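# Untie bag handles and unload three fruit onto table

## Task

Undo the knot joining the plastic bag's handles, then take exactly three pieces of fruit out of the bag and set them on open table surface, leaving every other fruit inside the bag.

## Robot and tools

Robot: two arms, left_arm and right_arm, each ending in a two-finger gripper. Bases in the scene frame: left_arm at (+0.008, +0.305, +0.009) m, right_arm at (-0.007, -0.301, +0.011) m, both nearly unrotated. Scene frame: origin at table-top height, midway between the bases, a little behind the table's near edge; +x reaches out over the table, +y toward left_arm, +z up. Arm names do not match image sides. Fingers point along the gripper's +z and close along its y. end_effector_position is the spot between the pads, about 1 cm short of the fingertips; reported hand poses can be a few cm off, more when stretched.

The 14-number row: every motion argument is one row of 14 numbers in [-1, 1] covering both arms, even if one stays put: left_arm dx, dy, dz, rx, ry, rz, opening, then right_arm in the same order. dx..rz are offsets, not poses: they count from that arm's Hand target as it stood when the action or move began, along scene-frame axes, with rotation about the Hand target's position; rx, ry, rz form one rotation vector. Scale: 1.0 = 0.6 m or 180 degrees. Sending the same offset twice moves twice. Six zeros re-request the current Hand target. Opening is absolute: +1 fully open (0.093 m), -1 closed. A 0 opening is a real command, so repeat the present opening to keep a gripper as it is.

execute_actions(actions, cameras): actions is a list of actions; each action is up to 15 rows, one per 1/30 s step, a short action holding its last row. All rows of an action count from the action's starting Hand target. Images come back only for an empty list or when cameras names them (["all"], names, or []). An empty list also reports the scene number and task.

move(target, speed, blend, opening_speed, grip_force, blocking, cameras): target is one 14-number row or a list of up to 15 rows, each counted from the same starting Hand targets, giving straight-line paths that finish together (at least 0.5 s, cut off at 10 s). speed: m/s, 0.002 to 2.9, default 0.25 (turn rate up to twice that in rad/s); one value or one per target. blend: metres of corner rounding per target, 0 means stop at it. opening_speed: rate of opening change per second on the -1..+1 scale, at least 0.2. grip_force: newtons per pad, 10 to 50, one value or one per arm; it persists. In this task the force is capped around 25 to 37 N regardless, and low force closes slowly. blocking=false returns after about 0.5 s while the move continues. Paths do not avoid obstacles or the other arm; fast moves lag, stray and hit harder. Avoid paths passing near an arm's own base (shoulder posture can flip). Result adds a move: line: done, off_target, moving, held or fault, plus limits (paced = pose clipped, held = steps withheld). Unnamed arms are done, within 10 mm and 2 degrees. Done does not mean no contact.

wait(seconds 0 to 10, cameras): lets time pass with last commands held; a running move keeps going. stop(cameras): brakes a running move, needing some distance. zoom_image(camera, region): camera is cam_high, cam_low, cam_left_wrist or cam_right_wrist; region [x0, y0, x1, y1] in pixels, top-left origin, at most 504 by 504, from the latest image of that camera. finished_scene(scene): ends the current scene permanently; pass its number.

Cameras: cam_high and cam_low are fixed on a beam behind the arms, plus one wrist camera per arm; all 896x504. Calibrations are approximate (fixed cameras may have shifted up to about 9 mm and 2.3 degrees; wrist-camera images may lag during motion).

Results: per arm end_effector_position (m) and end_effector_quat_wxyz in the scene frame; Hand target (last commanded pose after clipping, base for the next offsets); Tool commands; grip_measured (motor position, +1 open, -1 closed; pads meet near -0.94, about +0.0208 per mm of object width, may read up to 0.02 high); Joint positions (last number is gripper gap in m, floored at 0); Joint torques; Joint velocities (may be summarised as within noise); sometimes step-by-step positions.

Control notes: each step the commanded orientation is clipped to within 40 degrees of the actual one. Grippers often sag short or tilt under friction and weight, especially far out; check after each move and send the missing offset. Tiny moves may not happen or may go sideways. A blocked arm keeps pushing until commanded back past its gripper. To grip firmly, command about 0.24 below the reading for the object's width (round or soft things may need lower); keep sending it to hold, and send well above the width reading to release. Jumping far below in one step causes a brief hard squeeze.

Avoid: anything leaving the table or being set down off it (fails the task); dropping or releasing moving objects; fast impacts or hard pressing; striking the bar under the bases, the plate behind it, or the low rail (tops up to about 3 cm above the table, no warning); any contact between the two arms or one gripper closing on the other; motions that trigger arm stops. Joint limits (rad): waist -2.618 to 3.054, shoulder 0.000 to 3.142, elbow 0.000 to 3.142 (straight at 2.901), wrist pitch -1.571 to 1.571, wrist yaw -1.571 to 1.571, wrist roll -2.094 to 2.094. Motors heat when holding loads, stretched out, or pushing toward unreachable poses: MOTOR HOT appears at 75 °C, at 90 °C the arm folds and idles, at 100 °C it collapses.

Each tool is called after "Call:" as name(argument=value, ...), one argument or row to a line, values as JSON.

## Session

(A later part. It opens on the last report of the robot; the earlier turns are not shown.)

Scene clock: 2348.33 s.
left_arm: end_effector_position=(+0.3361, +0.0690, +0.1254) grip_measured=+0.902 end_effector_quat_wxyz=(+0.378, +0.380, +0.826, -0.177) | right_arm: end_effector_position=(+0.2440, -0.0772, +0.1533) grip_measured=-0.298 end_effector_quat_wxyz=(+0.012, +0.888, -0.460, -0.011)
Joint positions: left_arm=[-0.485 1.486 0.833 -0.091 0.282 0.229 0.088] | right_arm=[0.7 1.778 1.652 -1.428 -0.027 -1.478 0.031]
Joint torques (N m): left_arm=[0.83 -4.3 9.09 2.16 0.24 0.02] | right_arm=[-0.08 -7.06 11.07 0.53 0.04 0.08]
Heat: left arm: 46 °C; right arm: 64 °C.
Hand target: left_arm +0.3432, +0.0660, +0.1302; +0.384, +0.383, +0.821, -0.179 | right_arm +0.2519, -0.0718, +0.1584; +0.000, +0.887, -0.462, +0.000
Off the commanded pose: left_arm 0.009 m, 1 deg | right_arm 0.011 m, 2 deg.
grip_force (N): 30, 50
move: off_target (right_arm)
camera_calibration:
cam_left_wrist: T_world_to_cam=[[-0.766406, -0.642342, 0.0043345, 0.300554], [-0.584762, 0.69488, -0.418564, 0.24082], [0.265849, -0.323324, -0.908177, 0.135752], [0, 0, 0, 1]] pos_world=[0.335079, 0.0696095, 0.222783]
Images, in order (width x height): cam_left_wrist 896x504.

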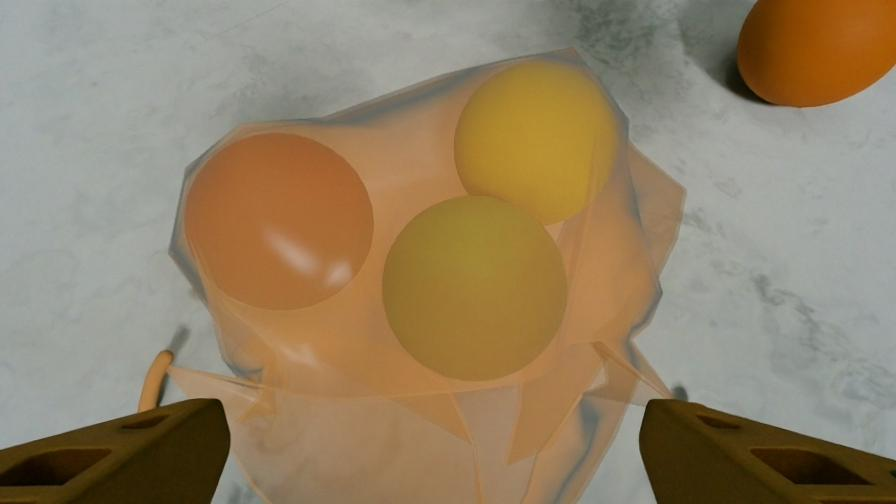

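Call:
move(
  target=[0.006,-0.008,-0.137,0,0,0,0.9,0,0,0,0,0,0,-0.3],
  speed=0.12,
  cameras=["cam_left_wrist"],
)

Scene clock: 2359.10 s.
left_arm: end_effector_position=(+0.3514, +0.0613, +0.0564) grip_measured=+0.902 end_effector_quat_wxyz=(+0.393, +0.380, +0.818, -0.178) | right_arm: end_effector_position=(+0.2440, -0.0772, +0.1533) grip_measured=-0.298 end_effector_quat_wxyz=(+0.012, +0.888, -0.460, -0.011)
Joint positions: left_arm=[-0.485 1.716 0.711 0.295 0.282 0.229 0.088] | right_arm=[0.7 1.778 1.652 -1.428 -0.027 -1.478 0.031]
Joint torques (N m): left_arm=[-0.12 -5.5 5.19 2.18 0.17 -0.01] | right_arm=[0.05 -7.09 11.18 0.57 0.07 0.08]
Heat: left arm: 45 °C; right arm: 64 °C.
Hand target: left_arm +0.3468, +0.0612, +0.0480; +0.385, +0.383, +0.821, -0.179 | right_arm +0.2519, -0.0718, +0.1584; +0.000, +0.887, -0.462, +0.000
Off the commanded pose: left_arm 0.010 m, 1 deg | right_arm 0.011 m, 2 deg.
grip_force (N): 30, 50
move: off_target (right_arm)
camera_calibration:
cam_left_wrist: T_world_to_cam=[[-0.767135, -0.641437, -0.00784885, 0.308542], [-0.570935, 0.688293, -0.447534, 0.223338], [0.292467, -0.338838, -0.894232, 0.057447], [0, 0, 0, 1]] pos_world=[0.347404, 0.0636535, 0.153744]
Images, in order (width x height): cam_left_wrist 896x504.

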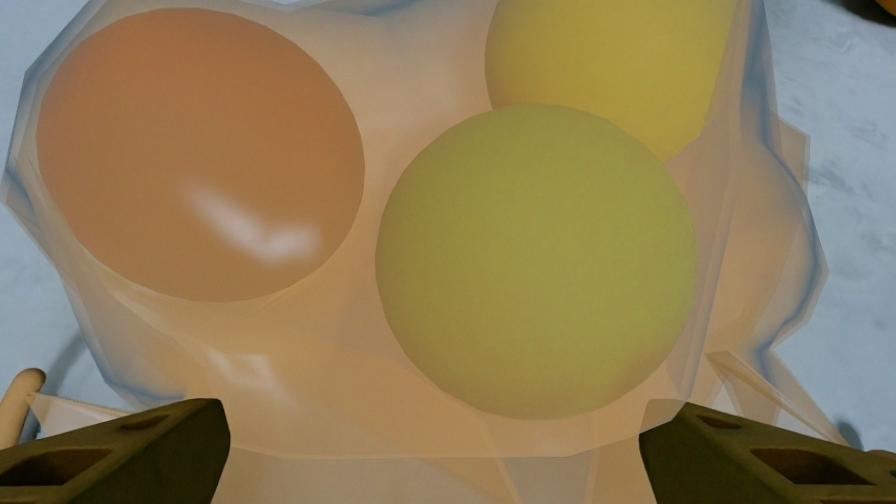

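Call:
move(
  target=[
    [0,0,0.045,0,0,0,0.9,0,0,0,0,0,0,-0.3],
    [-0.0165,0.0205,0.045,0,0,0,0.9,0,0,0,0,0,0,-0.3],
    [-0.0165,0.0205,-0.01,0,0,0,0.9,0,0,0,0,0,0,-0.3],
  ],
  speed=0.12,
  blend=0.004,
  cameras=["cam_left_wrist"],
)

Scene clock: 2372.30 s.
left_arm: end_effector_position=(+0.3394, +0.0714, +0.0485) grip_measured=+0.902 end_effector_quat_wxyz=(+0.391, +0.380, +0.819, -0.178) | right_arm: end_effector_position=(+0.2440, -0.0772, +0.1533) grip_measured=-0.298 end_effector_quat_wxyz=(+0.012, +0.888, -0.460, -0.011)
Joint positions: left_arm=[-0.475 1.69 0.642 0.33 0.289 0.235 0.088] | right_arm=[0.7 1.778 1.652 -1.428 -0.027 -1.478 0.031]
Joint torques (N m): left_arm=[0.7 -5.29 5.2 2.17 0.23 0.06] | right_arm=[0.01 -7.24 11.06 0.53 0.08 0.09]
Heat: left arm: 46 °C; right arm: 64 °C.
Hand target: left_arm +0.3368, +0.0735, +0.0420; +0.384, +0.383, +0.821, -0.179 | right_arm +0.2519, -0.0718, +0.1584; +0.000, +0.887, -0.462, +0.000
Off the commanded pose: left_arm 0.007 m, 1 deg | right_arm 0.011 m, 2 deg.
grip_force (N): 30, 50
move: off_target (right_arm)
camera_calibration:
cam_left_wrist: T_world_to_cam=[[-0.766713, -0.641963, -0.00591264, 0.305498], [-0.573668, 0.689222, -0.442581, 0.206704], [0.288196, -0.335941, -0.896709, 0.0586161], [0, 0, 0, 1]] pos_world=[0.335916, 0.0733453, 0.145851]
Images, in order (width x height): cam_left_wrist 896x504.

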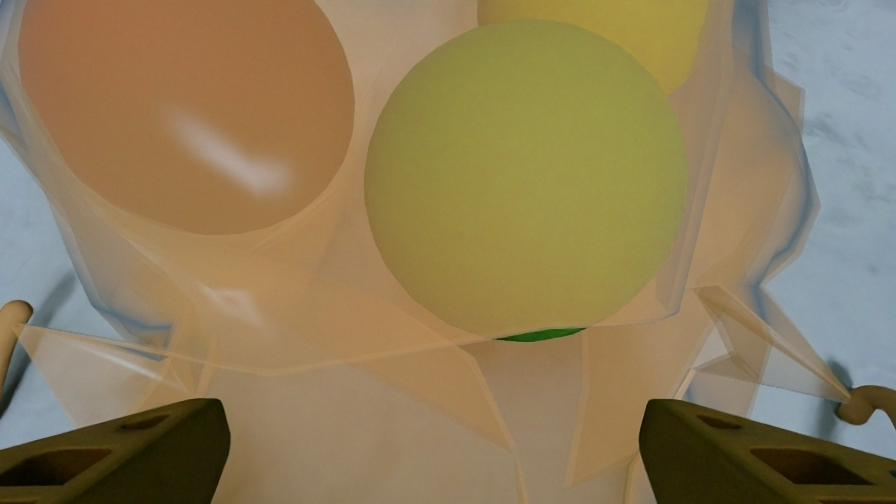

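Call:
move(
  target=[0.0332,-0.0332,0.003,0,0,0,0.9,0,0,0,0,0,0,-0.3],
  speed=0.08,
  cameras=["cam_left_wrist"],
)

Scene clock: 2388.77 s.
left_arm: end_effector_position=(+0.3543, +0.0545, +0.0475) grip_measured=+0.902 end_effector_quat_wxyz=(+0.392, +0.387, +0.815, -0.182) | right_arm: end_effector_position=(+0.2440, -0.0772, +0.1533) grip_measured=-0.298 end_effector_quat_wxyz=(+0.012, +0.888, -0.460, -0.011)
Joint positions: left_arm=[-0.493 1.767 0.724 0.332 0.289 0.234 0.088] | right_arm=[0.7 1.778 1.652 -1.428 -0.027 -1.478 0.031]
Joint torques (N m): left_arm=[0.02 -5.41 7.6 1.94 0.08 -0.11] | right_arm=[0.08 -7.17 11.03 0.53 0.05 0.08]
Heat: left arm: 47 °C; right arm: 65 °C.
Hand target: left_arm +0.3568, +0.0536, +0.0438; +0.384, +0.383, +0.821, -0.179 | right_arm +0.2519, -0.0718, +0.1584; +0.000, +0.887, -0.462, +0.000
Off the commanded pose: left_arm 0.005 m, 1 deg | right_arm 0.011 m, 2 deg.
grip_force (N): 30, 50
move: off_target (right_arm)
camera_calibration:
cam_left_wrist: T_world_to_cam=[[-0.777633, -0.628677, -0.0072353, 0.309285], [-0.559283, 0.696963, -0.448826, 0.221233], [0.287209, -0.344976, -0.89359, 0.0484665], [0, 0, 0, 1]] pos_world=[0.350322, 0.0569686, 0.144842]
Images, in order (width x height): cam_left_wrist 896x504.

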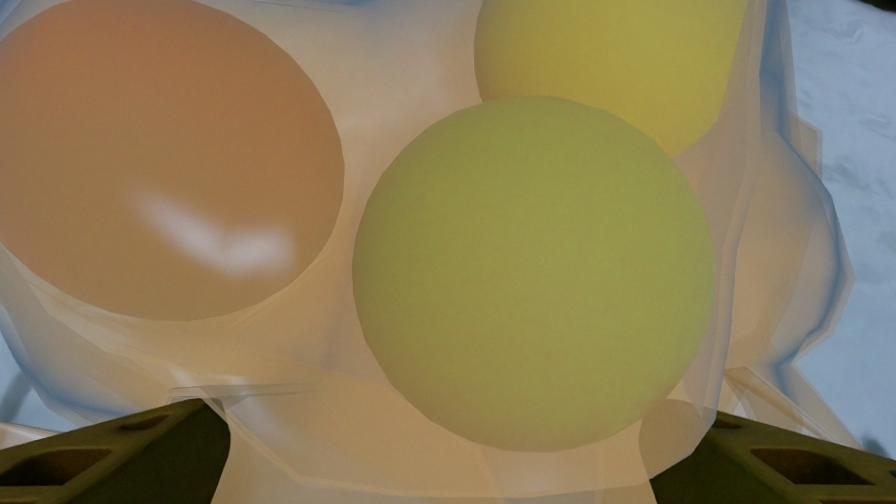

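Call:
move(
  target=[
    [-0.028,0.034,0.003,0,0,0,0.9,0,0,0,0,0,0,-0.3],
    [-0.051,0.0165,-0.004,0,0,0,0.7,0,0,0,0,0,0,-0.3],
  ],
  speed=0.1,
  blend=0.004,
  cameras=["cam_left_wrist"],
)

Scene clock: 2442.60 s.
left_arm: end_effector_position=(+0.3264, +0.0614, +0.0364) grip_measured=+0.702 end_effector_quat_wxyz=(+0.377, +0.389, +0.821, -0.182) | right_arm: end_effector_position=(+0.2440, -0.0772, +0.1533) grip_measured=-0.298 end_effector_quat_wxyz=(+0.012, +0.888, -0.460, -0.011)
Joint positions: left_arm=[-0.519 1.713 0.625 0.349 0.275 0.218 0.079] | right_arm=[0.7 1.778 1.652 -1.428 -0.027 -1.478 0.031]
Joint torques (N m): left_arm=[0.16 -7.92 4.82 2.15 0.03 -0.12] | right_arm=[0.05 -7.09 11.1 0.54 0.07 0.09]
Heat: left arm: 46 °C; right arm: 65 °C.
Hand target: left_arm +0.3261, +0.0634, +0.0414; +0.384, +0.383, +0.821, -0.179 | right_arm +0.2519, -0.0718, +0.1584; +0.000, +0.887, -0.462, +0.000
Off the commanded pose: left_arm 0.005 m, 1 deg | right_arm 0.011 m, 2 deg.
grip_force (N): 30, 50
move: off_target (right_arm)
camera_calibration:
cam_left_wrist: T_world_to_cam=[[-0.780386, -0.625266, 0.00628684, 0.292057], [-0.56915, 0.706113, -0.421276, 0.197462], [0.25897, -0.332336, -0.906911, 0.0579208], [0, 0, 0, 1]] pos_world=[0.325303, 0.0624321, 0.133879]
Images, in order (width x height): cam_left_wrist 896x504.

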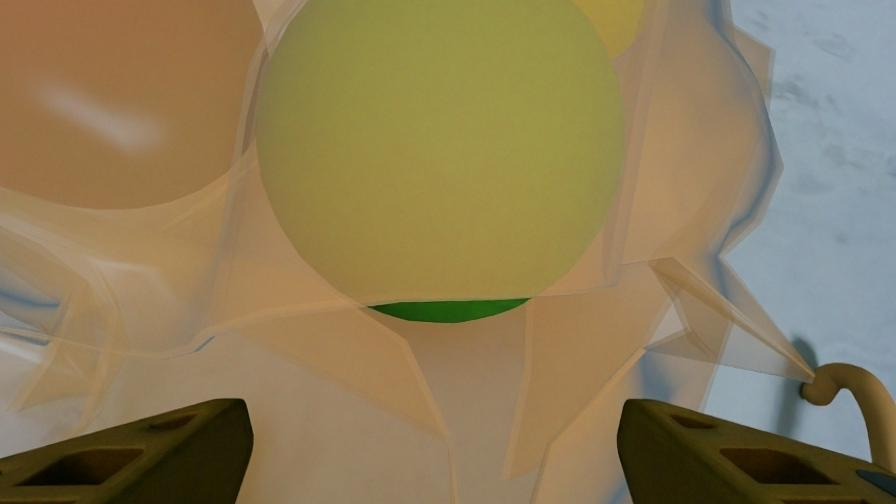

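Call:
move(
  target=[
    [0.015,0.0095,-0.002,0,0,0,0.7,0,0,0,0,0,0,-0.3],
    [0.044,-0.0325,-0.004,0,0,0,0.7,0,0,0,0,0,0,-0.3],
  ],
  speed=0.08,
  blend=0.002,
  cameras=["cam_left_wrist"],
)

Scene clock: 2457.80 s.
left_arm: end_effector_position=(+0.3478, +0.0454, +0.0406) grip_measured=+0.702 end_effector_quat_wxyz=(+0.386, +0.388, +0.817, -0.183) | right_arm: end_effector_position=(+0.2440, -0.0772, +0.1533) grip_measured=-0.298 end_effector_quat_wxyz=(+0.012, +0.888, -0.460, -0.011)
Joint positions: left_arm=[-0.528 1.786 0.72 0.349 0.267 0.211 0.079] | right_arm=[0.7 1.778 1.652 -1.428 -0.027 -1.478 0.031]
Joint torques (N m): left_arm=[0.06 -5.5 7.5 2.04 0 -0.09] | right_arm=[0.01 -7.09 11.15 0.56 0.06 0.06]
Heat: left arm: 50 °C; right arm: 66 °C.
Hand target: left_arm +0.3526, +0.0440, +0.0390; +0.384, +0.383, +0.821, -0.179 | right_arm +0.2519, -0.0718, +0.1584; +0.000, +0.887, -0.462, +0.000
Off the commanded pose: left_arm 0.005 m, 1 deg | right_arm 0.011 m, 2 deg.
grip_force (N): 30, 50
move: off_target (right_arm)
camera_calibration:
cam_left_wrist: T_world_to_cam=[[-0.780145, -0.625597, -0.00127203, 0.298981], [-0.561732, 0.701395, -0.43875, 0.221014], [0.275373, -0.341575, -0.898608, 0.045187], [0, 0, 0, 1]] pos_world=[0.344956, 0.0474584, 0.137956]
Images, in order (width x height): cam_left_wrist 896x504.

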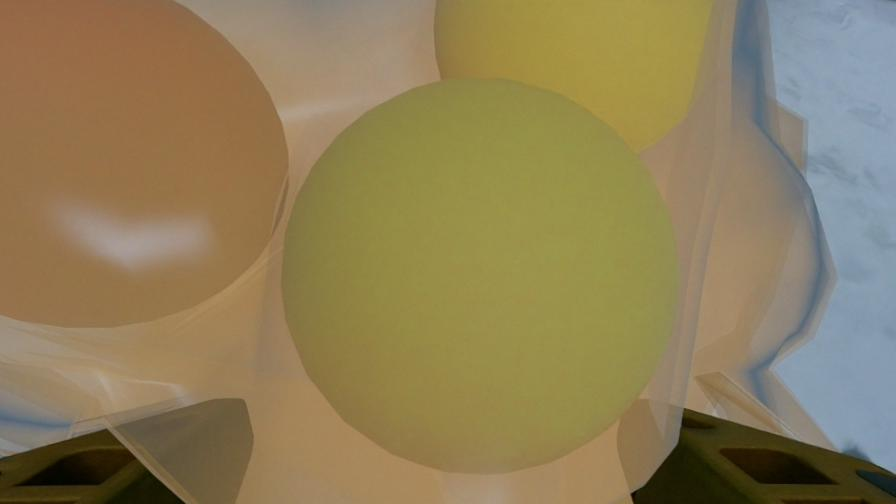

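Call:
move(
  target=[0.028,-0.053,0.013,0,0,0,0.75,0,0,0,0,0,0,-0.3],
  speed=0.06,
  cameras=["cam_left_wrist"],
)

Scene clock: 2466.43 s.
left_arm: end_effector_position=(+0.3670, +0.0128, +0.0522) grip_measured=+0.748 end_effector_quat_wxyz=(+0.394, +0.387, +0.813, -0.184) | right_arm: end_effector_position=(+0.2440, -0.0772, +0.1533) grip_measured=-0.298 end_effector_quat_wxyz=(+0.012, +0.888, -0.460, -0.011)
Joint positions: left_arm=[-0.581 1.856 0.862 0.305 0.226 0.175 0.081] | right_arm=[0.7 1.778 1.652 -1.428 -0.027 -1.478 0.031]
Joint torques (N m): left_arm=[0.06 -6.11 7.99 1.97 -0.03 -0.11] | right_arm=[0.08 -7.23 11.11 0.55 0.04 0.07]
Heat: left arm: 49 °C; right arm: 66 °C.
Hand target: left_arm +0.3694, +0.0122, +0.0468; +0.384, +0.383, +0.821, -0.179 | right_arm +0.2519, -0.0718, +0.1584; +0.000, +0.887, -0.462, +0.000
Off the commanded pose: left_arm 0.006 m, 2 deg | right_arm 0.011 m, 2 deg.
grip_force (N): 30, 50
move: off_target (right_arm)
camera_calibration:
cam_left_wrist: T_world_to_cam=[[-0.77934, -0.626568, -0.00642131, 0.29353], [-0.556024, 0.696248, -0.453957, 0.258573], [0.288905, -0.350216, -0.891001, 0.0339715], [0, 0, 0, 1]] pos_world=[0.362718, 0.0157832, 0.149534]
Images, in order (width x height): cam_left_wrist 896x504.

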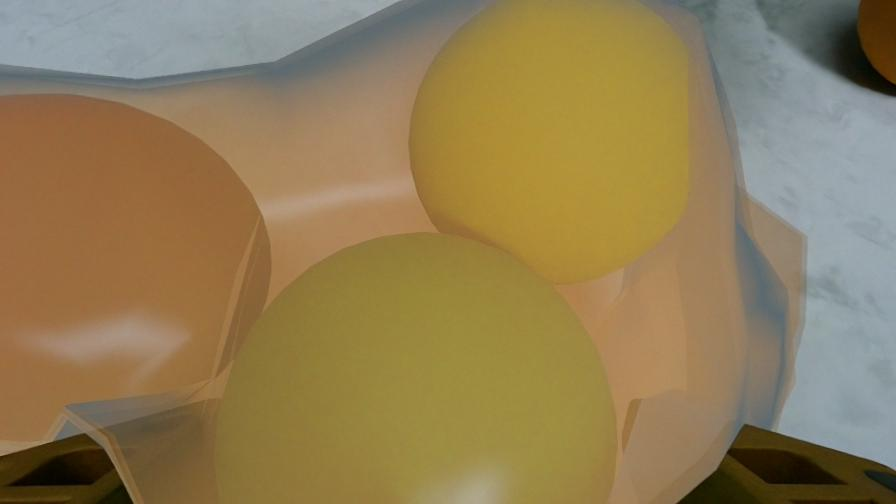

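Call:
move(
  target=[0,0,0,0,0,0,0.2,0,0,0,0,0,0,-0.3],
  speed=0.06,
  grip_force=[30,50],
  opening_speed=0.4,
  cameras=["cam_left_wrist"],
)

Scene clock: 2475.77 s.
left_arm: end_effector_position=(+0.3670, +0.0130, +0.0520) grip_measured=+0.320 end_effector_quat_wxyz=(+0.394, +0.387, +0.813, -0.184) | right_arm: end_effector_position=(+0.2440, -0.0772, +0.1533) grip_measured=-0.298 end_effector_quat_wxyz=(+0.012, +0.888, -0.460, -0.011)
Joint positions: left_arm=[-0.581 1.856 0.862 0.303 0.225 0.175 0.061] | right_arm=[0.7 1.778 1.652 -1.428 -0.027 -1.478 0.031]
Joint torques (N m): left_arm=[0.02 -6.09 7.94 1.93 0.01 -0.11] | right_arm=[0.06 -7.13 11.12 0.56 0.05 0.07]
Heat: left arm: 48 °C; right arm: 66 °C.
Hand target: left_arm +0.3693, +0.0122, +0.0467; +0.384, +0.383, +0.821, -0.179 | right_arm +0.2519, -0.0718, +0.1584; +0.000, +0.887, -0.462, +0.000
Off the commanded pose: left_arm 0.006 m, 2 deg | right_arm 0.011 m, 2 deg.
grip_force (N): 30, 50
move: off_target (right_arm)
camera_calibration:
cam_left_wrist: T_world_to_cam=[[-0.778969, -0.627029, -0.00654749, 0.293559], [-0.556755, 0.696395, -0.452832, 0.258521], [0.288498, -0.349097, -0.891572, 0.0339257], [0, 0, 0, 1]] pos_world=[0.362819, 0.0158801, 0.149236]
Images, in order (width x height): cam_left_wrist 896x504.

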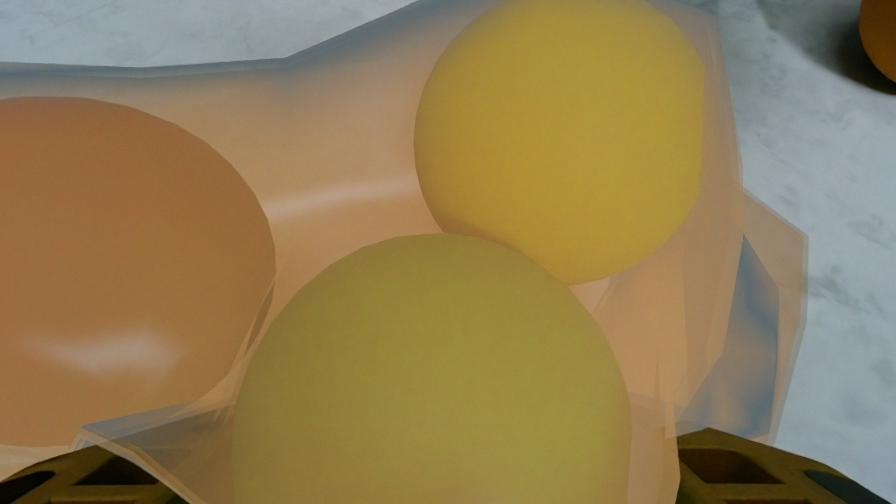

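Call:
move(
  target=[
    [-0.0315,0.039,0.017,0,0,0,0.2,0,0,0,0,0,0,-0.3],
    [-0.084,0.1037,0.058,0,0,0,0.2,0,0,0,0,0,0,-0.3],
  ],
  speed=0.08,
  blend=0.01,
  cameras=["cam_left_wrist","cam_low","cam_right_wrist"],
)

Scene clock: 2486.27 s.
left_arm: end_effector_position=(+0.3240, +0.0710, +0.0817) grip_measured=+0.320 end_effector_quat_wxyz=(+0.388, +0.380, +0.821, -0.177) | right_arm: end_effector_position=(+0.2440, -0.0772, +0.1533) grip_measured=-0.298 end_effector_quat_wxyz=(+0.012, +0.888, -0.460, -0.011)
Joint positions: left_arm=[-0.503 1.534 0.658 0.158 0.267 0.216 0.061] | right_arm=[0.7 1.778 1.652 -1.428 -0.027 -1.478 0.031]
Joint torques (N m): left_arm=[0.8 -6.99 5.5 1.96 0.24 0.09] | right_arm=[0.08 -7.19 11.18 0.57 0.08 0.09]
Heat: left arm: 48 °C; right arm: 66 °C.
Hand target: left_arm +0.3190, +0.0745, +0.0816; +0.384, +0.383, +0.821, -0.179 | right_arm +0.2519, -0.0718, +0.1584; +0.000, +0.887, -0.462, +0.000
Off the commanded pose: left_arm 0.006 m, 1 deg | right_arm 0.011 m, 2 deg.
grip_force (N): 30, 50
move: off_target (right_arm)
camera_calibration:
cam_left_wrist: T_world_to_cam=[[-0.765804, -0.643058, -0.00450507, 0.293359], [-0.576698, 0.689844, -0.437647, 0.213392], [0.28454, -0.332554, -0.899136, 0.093808], [0, 0, 0, 1]] pos_world=[0.321026, 0.0726359, 0.179058]
cam_right_wrist: T_world_to_cam=[[0.810616, 0.584686, -0.0323227, -0.147875], [0.546604, -0.735708, 0.399948, -0.211704], [0.210064, -0.341872, -0.915968, 0.14871], [0, 0, 0, 1]] pos_world=[0.204349, -0.0184515, 0.216105]
Images, in order (width x height): cam_low 896x504, cam_left_wrist 896x504, cam_right_wrist 896x504.

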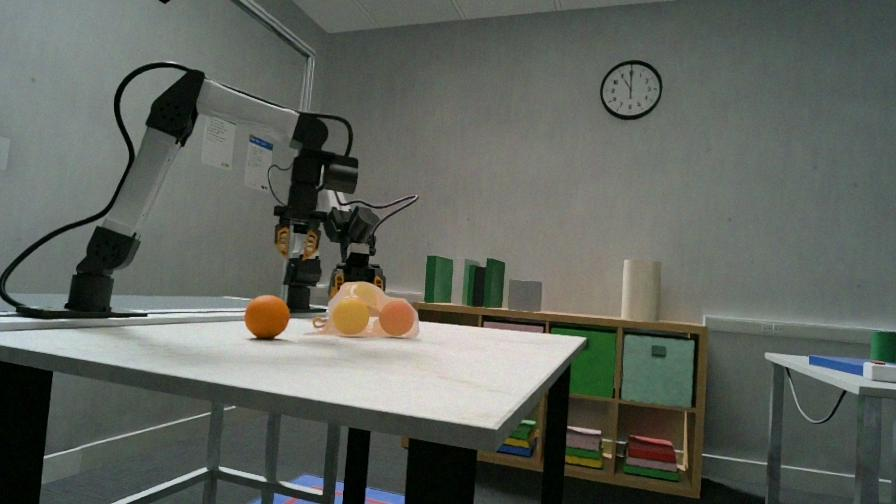

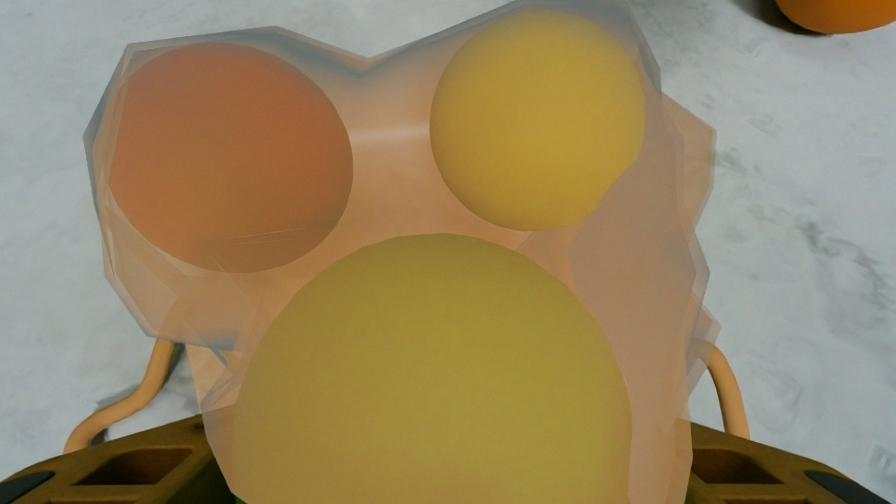

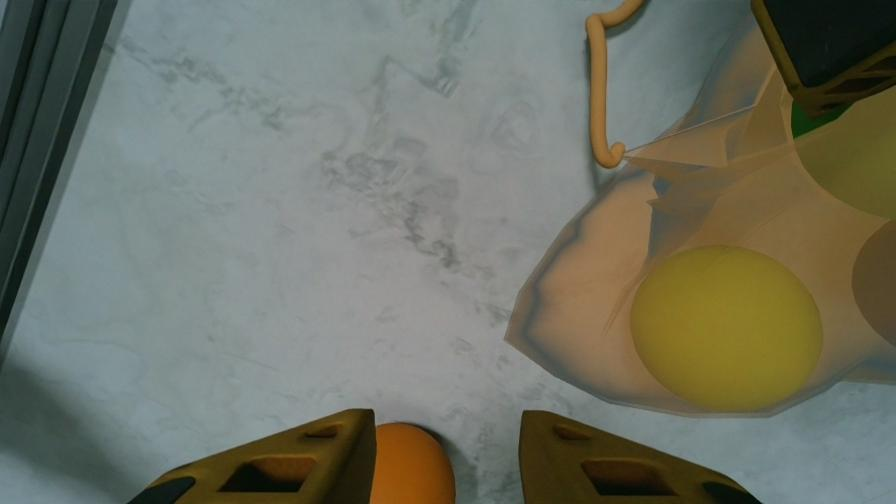

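Call:
move(
  target=[-0.084,0.1037,0.0,0,0,0,0.2,0,0,0,0,0,0,-0.3],
  speed=0.08,
  cameras=["cam_left_wrist","cam_low","cam_right_wrist"],
)

Scene clock: 2493.57 s.
left_arm: end_effector_position=(+0.2741, +0.1346, +0.0842) grip_measured=+0.320 end_effector_quat_wxyz=(+0.390, +0.380, +0.820, -0.176) | right_arm: end_effector_position=(+0.2440, -0.0772, +0.1533) grip_measured=-0.298 end_effector_quat_wxyz=(+0.012, +0.888, -0.460, -0.011)
Joint positions: left_arm=[-0.349 1.201 0.427 0.024 0.379 0.325 0.061] | right_arm=[0.7 1.778 1.652 -1.428 -0.027 -1.478 0.031]
Joint torques (N m): left_arm=[0.75 -4.42 5.79 1.9 0.32 0.08] | right_arm=[0.12 -7.17 11.15 0.57 0.08 0.07]
Heat: left arm: 49 °C; right arm: 66 °C.
Hand target: left_arm +0.2686, +0.1367, +0.0815; +0.384, +0.383, +0.821, -0.179 | right_arm +0.2519, -0.0718, +0.1584; +0.000, +0.887, -0.462, +0.000
Off the commanded pose: left_arm 0.006 m, 1 deg | right_arm 0.011 m, 2 deg.
grip_force (N): 30, 50
move: off_target (right_arm)
camera_calibration:
cam_left_wrist: T_world_to_cam=[[-0.765256, -0.643685, -0.00723834, 0.29625], [-0.575892, 0.689596, -0.439096, 0.141736], [0.287631, -0.331852, -0.898411, 0.130426], [0, 0, 0, 1]] pos_world=[0.270817, 0.136234, 0.181556]
cam_right_wrist: T_world_to_cam=[[0.810616, 0.584686, -0.0323227, -0.147875], [0.546604, -0.735708, 0.399948, -0.211704], [0.210064, -0.341872, -0.915968, 0.14871], [0, 0, 0, 1]] pos_world=[0.204349, -0.0184515, 0.216105]
Images, in order (width x height): cam_low 896x504, cam_left_wrist 896x504, cam_right_wrist 896x504.

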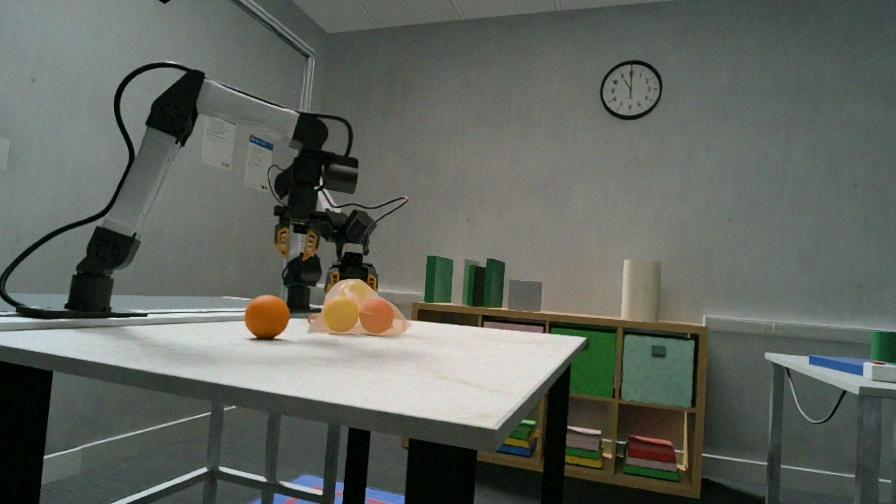

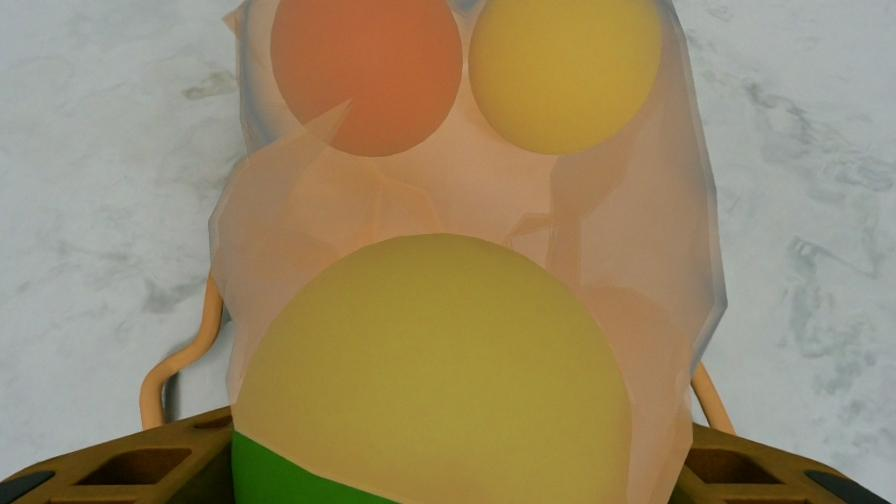

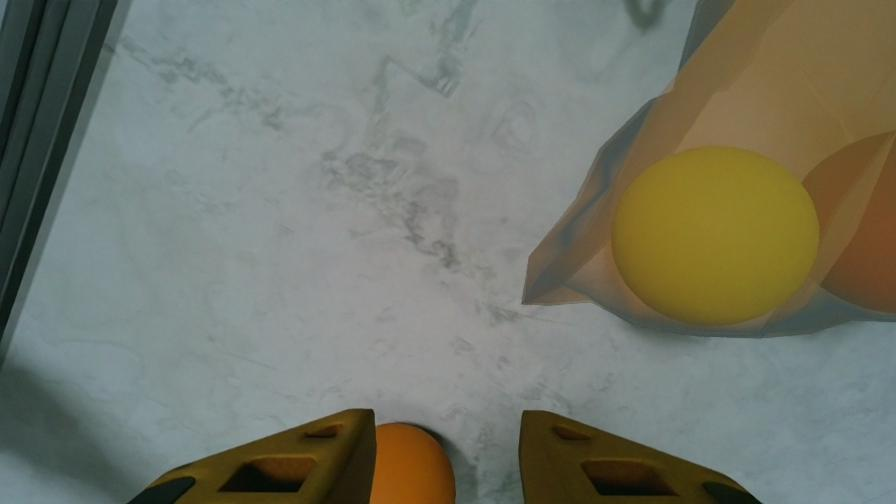

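Call:
move(
  target=[0,0,0,0,0,0,0.2,0.125,0.206,0.035,0,0,-0.9778,0.1],
  speed=0.3,
  cameras=["cam_right_wrist","cam_left_wrist"],
)

Scene clock: 2542.20 s.
left_arm: end_effector_position=(+0.2740, +0.1346, +0.0840) grip_measured=+0.320 end_effector_quat_wxyz=(+0.389, +0.380, +0.820, -0.176) | right_arm: end_effector_position=(+0.3274, +0.0511, +0.1785) grip_measured=+0.098 end_effector_quat_wxyz=(+0.027, +0.426, +0.900, +0.092)
Joint positions: left_arm=[-0.349 1.201 0.427 0.023 0.379 0.325 0.061] | right_arm=[0.792 2.289 2.52 -1.559 -0.02 1.688 0.05]
Joint torques (N m): left_arm=[0.73 -4.38 5.71 1.88 0.31 0.07] | right_arm=[0.34 -10.17 10.88 0.68 0.13 0.05]
Heat: left arm: 45 °C; right arm: 66 °C.
Hand target: left_arm +0.2686, +0.1367, +0.0815; +0.384, +0.383, +0.821, -0.179 | right_arm +0.3269, +0.0517, +0.1794; +0.000, +0.431, +0.903, +0.000
Off the commanded pose: left_arm 0.006 m, 1 deg | right_arm 0.001 m, 11 deg.
joint sent to its limit (right arm) — joint 4 (wrist pitch), lower limit. The joint targets are off in orientation, not in position.
grip_force (N): 30, 50
move: off_target (right_arm)
camera_calibration:
cam_left_wrist: T_world_to_cam=[[-0.76558, -0.643303, -0.0069658, 0.296161], [-0.575775, 0.689966, -0.438669, 0.141476], [0.287004, -0.331826, -0.898622, 0.13057], [0, 0, 0, 1]] pos_world=[0.270719, 0.136234, 0.181457]
cam_right_wrist: T_world_to_cam=[[-0.755233, -0.627407, -0.189692, 0.312975], [-0.638941, 0.640142, 0.426582, 0.140111], [-0.146211, 0.443371, -0.884333, 0.268945], [0, 0, 0, 1]] pos_world=[0.365214, -0.0125706, 0.237438]
Images, in order (width x height): cam_left_wrist 896x504, cam_right_wrist 896x504.

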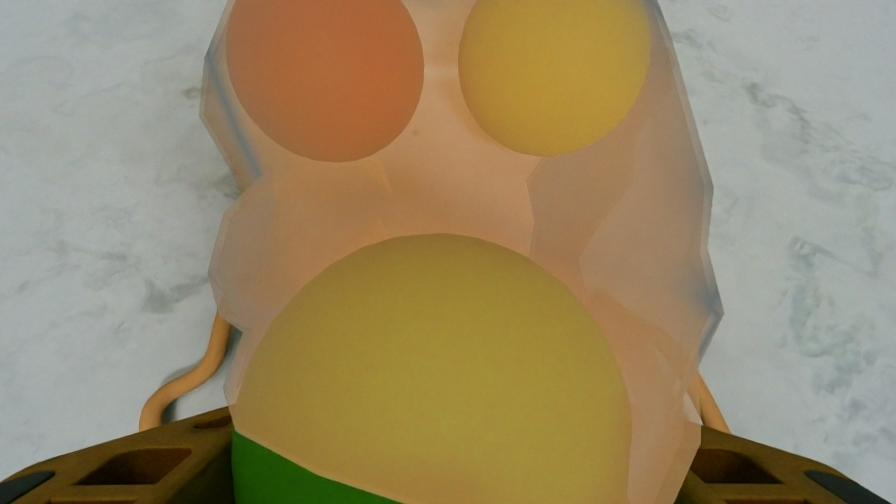

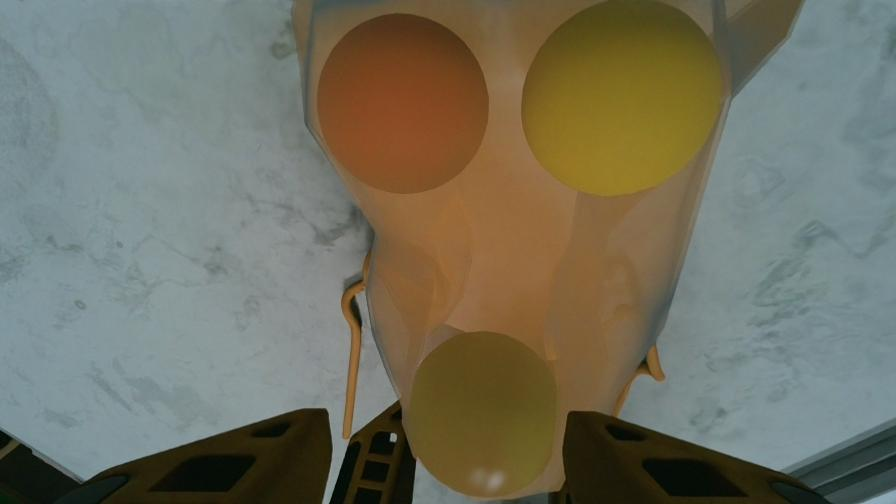

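Call:
move(
  target=[0,0,0,0,0,0,0.2,0,0,-0.24,0,0,0,0.3],
  speed=0.15,
  cameras=["cam_right_wrist","cam_left_wrist"],
)

Scene clock: 2554.47 s.
left_arm: end_effector_position=(+0.2740, +0.1346, +0.0840) grip_measured=+0.317 end_effector_quat_wxyz=(+0.389, +0.380, +0.820, -0.176) | right_arm: end_effector_position=(+0.3277, +0.0512, +0.0431) grip_measured=+0.298 end_effector_quat_wxyz=(-0.003, +0.429, +0.903, +0.006)
Joint positions: left_arm=[-0.349 1.201 0.427 0.023 0.379 0.326 0.06] | right_arm=[0.795 2.416 2.214 -1.31 -0.02 1.691 0.06]
Joint torques (N m): left_arm=[0.73 -4.45 5.78 1.9 0.33 0.07] | right_arm=[0.17 -11.64 7.34 0.61 0.15 0.06]
Heat: left arm: 45 °C; right arm: 64 °C.
Hand target: left_arm +0.2686, +0.1367, +0.0815; +0.384, +0.383, +0.821, -0.179 | right_arm +0.3269, +0.0517, +0.0353; -0.001, +0.430, +0.903, +0.000
Off the commanded pose: left_arm 0.006 m, 1 deg | right_arm 0.008 m, 1 deg.
grip_force (N): 30, 50
move: done
camera_calibration:
cam_left_wrist: T_world_to_cam=[[-0.765748, -0.6431, -0.00724594, 0.296229], [-0.575501, 0.6902, -0.43866, 0.141368], [0.287103, -0.331733, -0.898624, 0.130531], [0, 0, 0, 1]] pos_world=[0.270719, 0.136234, 0.181457]
cam_right_wrist: T_world_to_cam=[[-0.769498, -0.6386, -0.00790235, 0.285032], [-0.582974, 0.69731, 0.417014, 0.177133], [-0.260794, 0.325498, -0.908866, 0.193922], [0, 0, 0, 1]] pos_world=[0.37317, -0.00461619, 0.104635]
Images, in order (width x height): cam_left_wrist 896x504, cam_right_wrist 896x504.

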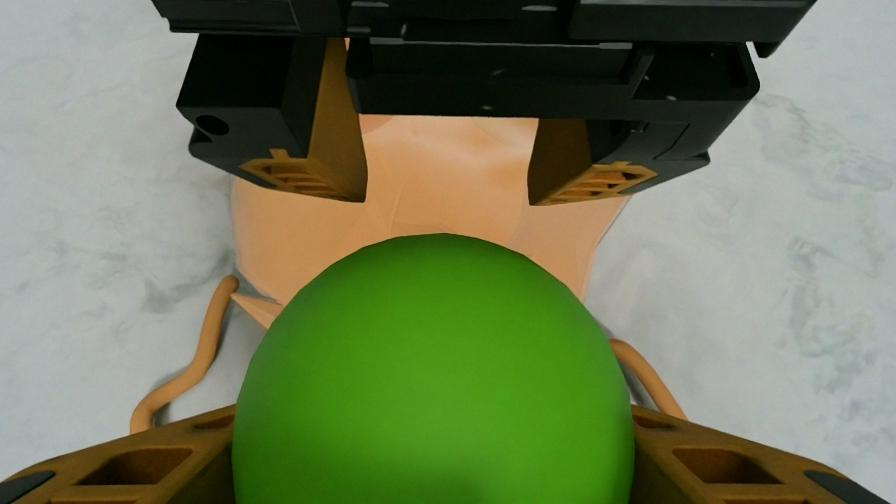

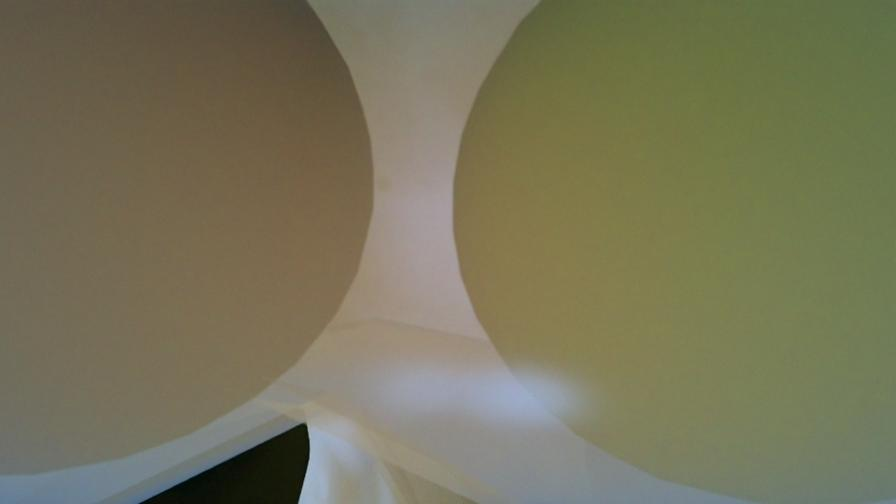

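Call:
move(
  target=[-0.06,0.08,0.09,0,0,0,0.2,0,0,0,0,0,0,0.3],
  speed=0.12,
  cameras=["cam_low","cam_left_wrist","cam_high"],
)

Call:
zoom_image(
  camera="cam_low",
  region=[230, 220, 450, 350],
)

Scene clock: 2568.27 s.
left_arm: end_effector_position=(+0.2301, +0.1854, +0.1252) grip_measured=+0.317 end_effector_quat_wxyz=(+0.376, +0.379, +0.826, -0.178) | right_arm: end_effector_position=(+0.3278, +0.0514, +0.0431) grip_measured=+0.298 end_effector_quat_wxyz=(-0.003, +0.429, +0.903, +0.006)
Joint positions: left_arm=[-0.123 0.846 0.487 -0.502 0.536 0.509 0.06] | right_arm=[0.795 2.416 2.214 -1.309 -0.02 1.691 0.06]
Joint torques (N m): left_arm=[0.76 -1.65 9.59 1.71 0.47 0.07] | right_arm=[0.13 -11.7 7.35 0.61 0.13 0.08]
Heat: left arm: 44 °C; right arm: 62 °C.
Hand target: left_arm +0.2326, +0.1847, +0.1356; +0.385, +0.383, +0.821, -0.179 | right_arm +0.3270, +0.0517, +0.0353; +0.000, +0.430, +0.903, +0.000
Off the commanded pose: left_arm 0.011 m, 1 deg | right_arm 0.008 m, 1 deg.
grip_force (N): 30, 50
move: off_target (left_arm)
camera_calibration:
cam_left_wrist: T_world_to_cam=[[-0.765693, -0.643139, 0.00930739, 0.293409], [-0.587576, 0.693508, -0.416895, 0.0984971], [0.261667, -0.324682, -0.908907, 0.202718], [0, 0, 0, 1]] pos_world=[0.229491, 0.186213, 0.222584]
Images, in order (width x height): cam_high 896x504, cam_low 896x504, cam_left_wrist 896x504.

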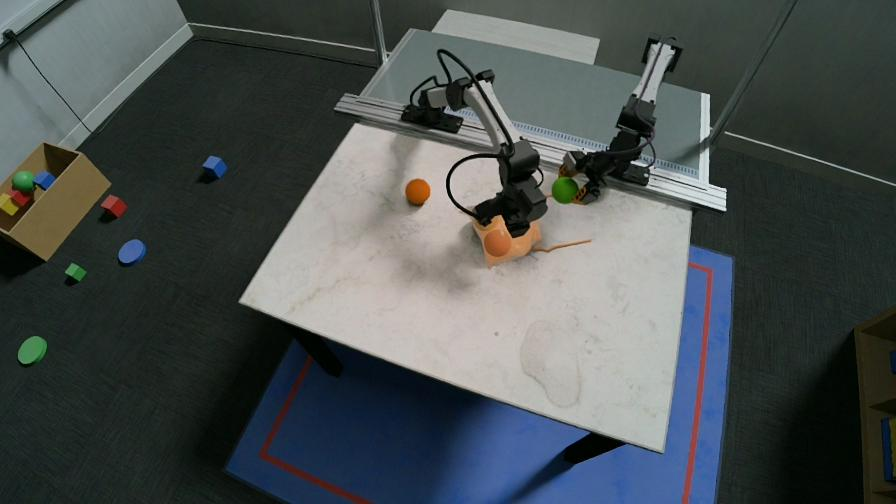

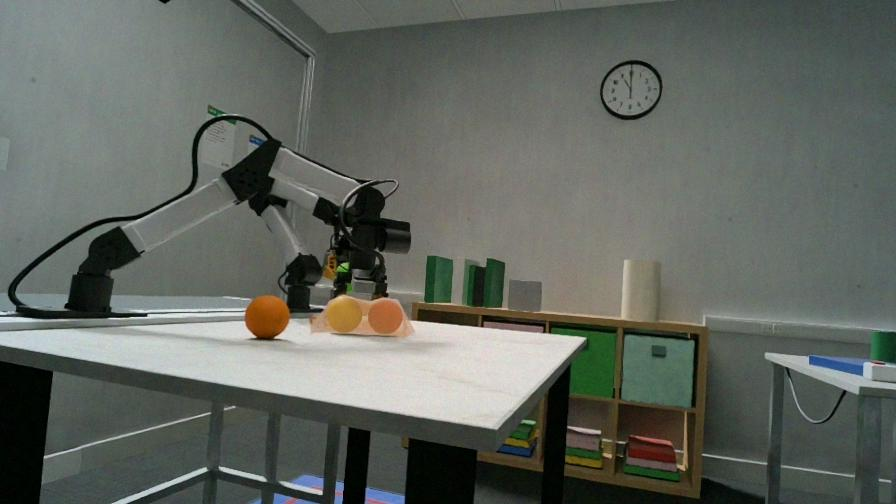

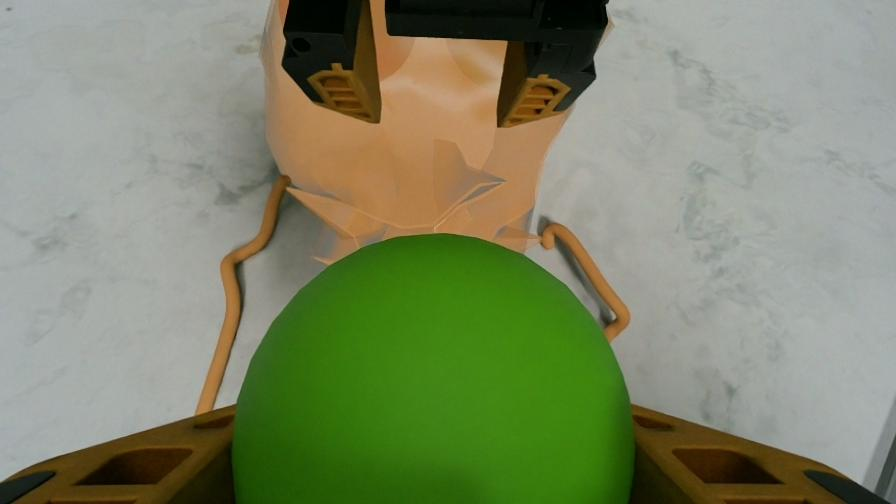

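Scaled by 2.291 from the camera's 896x504 image, which has a finer 1280x720 frame.

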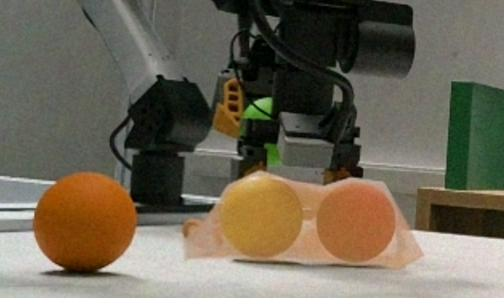

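Call:
move(
  target=[0.2957,0.142,0,0,0,0.2556,0.2,0,0,0,0,0,0,0.3],
  speed=0.25,
  cameras=["cam_left_wrist"],
)

Call:
move(
  target=[0,0,-0.115,0,0,0,0.2,0,0,0,0,0,0,0.3],
  speed=0.12,
  cameras=["cam_low"],
)

Call:
zoom_image(
  camera="cam_low",
  region=[360, 240, 510, 340],
)

Scene clock: 2588.87 s.
left_arm: end_effector_position=(+0.3998, +0.2700, +0.1261) grip_measured=+0.317 end_effector_quat_wxyz=(+0.410, +0.037, +0.911, -0.017) | right_arm: end_effector_position=(+0.3278, +0.0514, +0.0431) grip_measured=+0.298 end_effector_quat_wxyz=(-0.003, +0.429, +0.903, +0.006)
Joint positions: left_arm=[-0.066 1.427 0.785 -0.09 0.003 -0.01 0.06] | right_arm=[0.795 2.416 2.214 -1.309 -0.02 1.691 0.06]
Joint torques (N m): left_arm=[0.05 -4.26 9.47 2.26 -0.1 -0.11] | right_arm=[0.29 -11.54 7.32 0.63 0.18 0.07]
Heat: left arm: 45 °C; right arm: 60 °C.
Hand target: left_arm +0.4100, +0.2698, +0.1355; +0.424, +0.032, +0.905, -0.014 | right_arm +0.3270, +0.0517, +0.0353; +0.000, +0.430, +0.903, +0.000
Off the commanded pose: left_arm 0.014 m, 2 deg | right_arm 0.008 m, 1 deg.
grip_force (N): 30, 50
move: off_target (left_arm)
camera_calibration:
cam_left_wrist: T_world_to_cam=[[-0.0894665, -0.99599, 0.0000563554, 0.303938], [-0.910721, 0.0817842, -0.404843, 0.432858], [0.403215, -0.0362712, -0.914386, 0.0528007], [0, 0, 0, 1]] pos_world=[0.400115, 0.269233, 0.223502]
Images, in order (width x height): cam_left_wrist 896x504.

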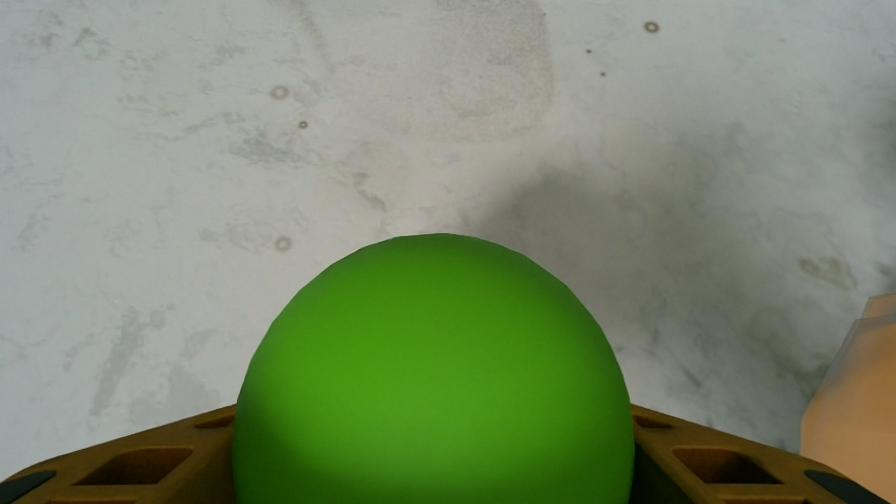

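Scene clock: 2590.27 s.
left_arm: end_effector_position=(+0.4114, +0.2699, +0.0721) grip_measured=+0.317 end_effector_quat_wxyz=(+0.426, +0.036, +0.904, -0.017) | right_arm: end_effector_position=(+0.3278, +0.0514, +0.0431) grip_measured=+0.298 end_effector_quat_wxyz=(-0.003, +0.429, +0.903, +0.006)
Joint positions: left_arm=[-0.066 1.595 0.657 0.241 0.001 -0.012 0.06] | right_arm=[0.795 2.416 2.214 -1.309 -0.02 1.691 0.06]
Joint torques (N m): left_arm=[-0.27 -4.96 5.67 2.32 -0.11 -0.1] | right_arm=[0.17 -11.69 7.3 0.62 0.15 0.08]
Heat: left arm: 45 °C; right arm: 60 °C.
Hand target: left_arm +0.4101, +0.2698, +0.0667; +0.424, +0.032, +0.905, -0.014 | right_arm +0.3270, +0.0517, +0.0353; +0.000, +0.430, +0.903, +0.000
Off the commanded pose: left_arm 0.006 m, 1 deg | right_arm 0.008 m, 1 deg.
grip_force (N): 30, 50
move: done
Images, in order (width x height): cam_low 896x504.

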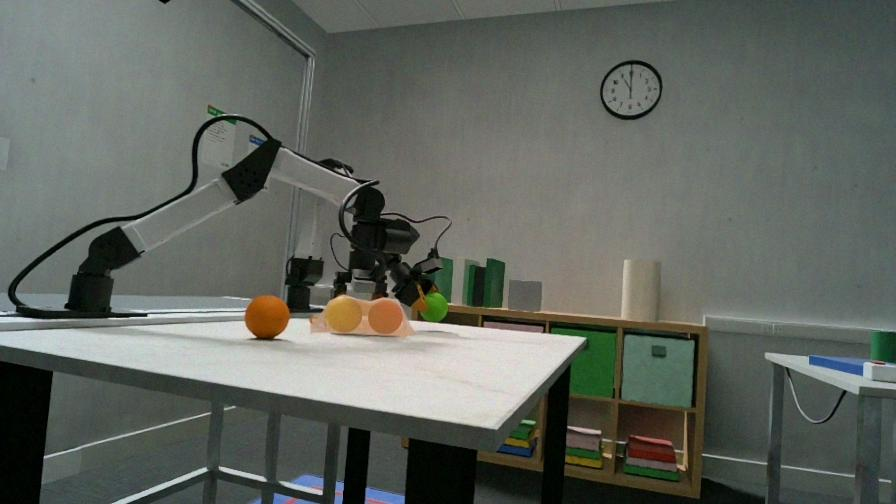

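Scaled by 3.360 from the camera's 896x504 image, which has a finer 1280x720 frame.

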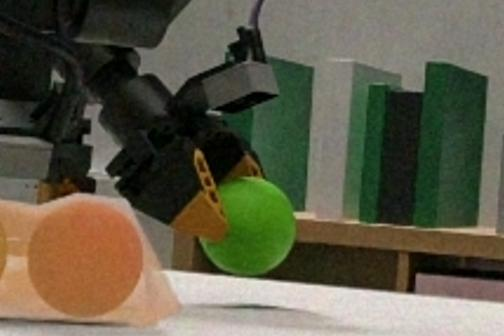

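Call:
move(
  target=[0,0,-0.033,0,0,0,0.2,0,0,0,0,0,0,0.3],
  speed=0.06,
  cameras=["cam_low"],
)

Call:
zoom_image(
  camera="cam_low",
  region=[360, 240, 510, 340],
)

Scene clock: 2598.63 s.
left_arm: end_effector_position=(+0.4125, +0.2701, +0.0534) grip_measured=+0.317 end_effector_quat_wxyz=(+0.428, +0.035, +0.903, -0.017) | right_arm: end_effector_position=(+0.3278, +0.0514, +0.0431) grip_measured=+0.298 end_effector_quat_wxyz=(-0.003, +0.429, +0.903, +0.006)
Joint positions: left_arm=[-0.066 1.661 0.624 0.344 0 -0.012 0.06] | right_arm=[0.795 2.416 2.214 -1.309 -0.02 1.691 0.06]
Joint torques (N m): left_arm=[-0.2 -5.03 5.16 2.33 -0.11 -0.11] | right_arm=[0.2 -11.78 7.36 0.65 0.18 0.09]
Heat: left arm: 47 °C; right arm: 60 °C.
Hand target: left_arm +0.4100, +0.2699, +0.0468; +0.424, +0.032, +0.905, -0.014 | right_arm +0.3270, +0.0517, +0.0353; +0.000, +0.430, +0.903, +0.000
Off the commanded pose: left_arm 0.007 m, 1 deg | right_arm 0.008 m, 1 deg.
grip_force (N): 30, 50
move: done
Images, in order (width x height): cam_low 896x504.

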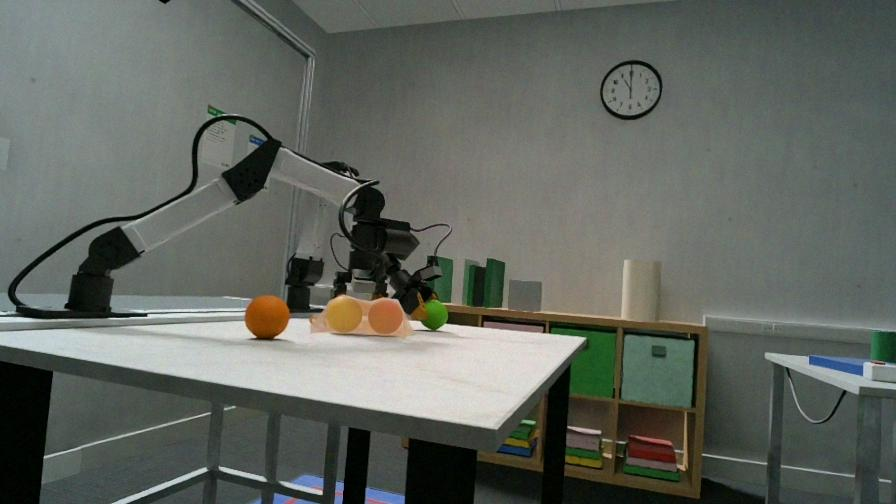

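Scaled by 3.360 from the camera's 896x504 image, which has a finer 1280x720 frame.

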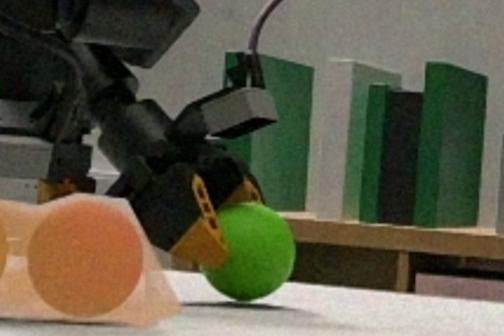

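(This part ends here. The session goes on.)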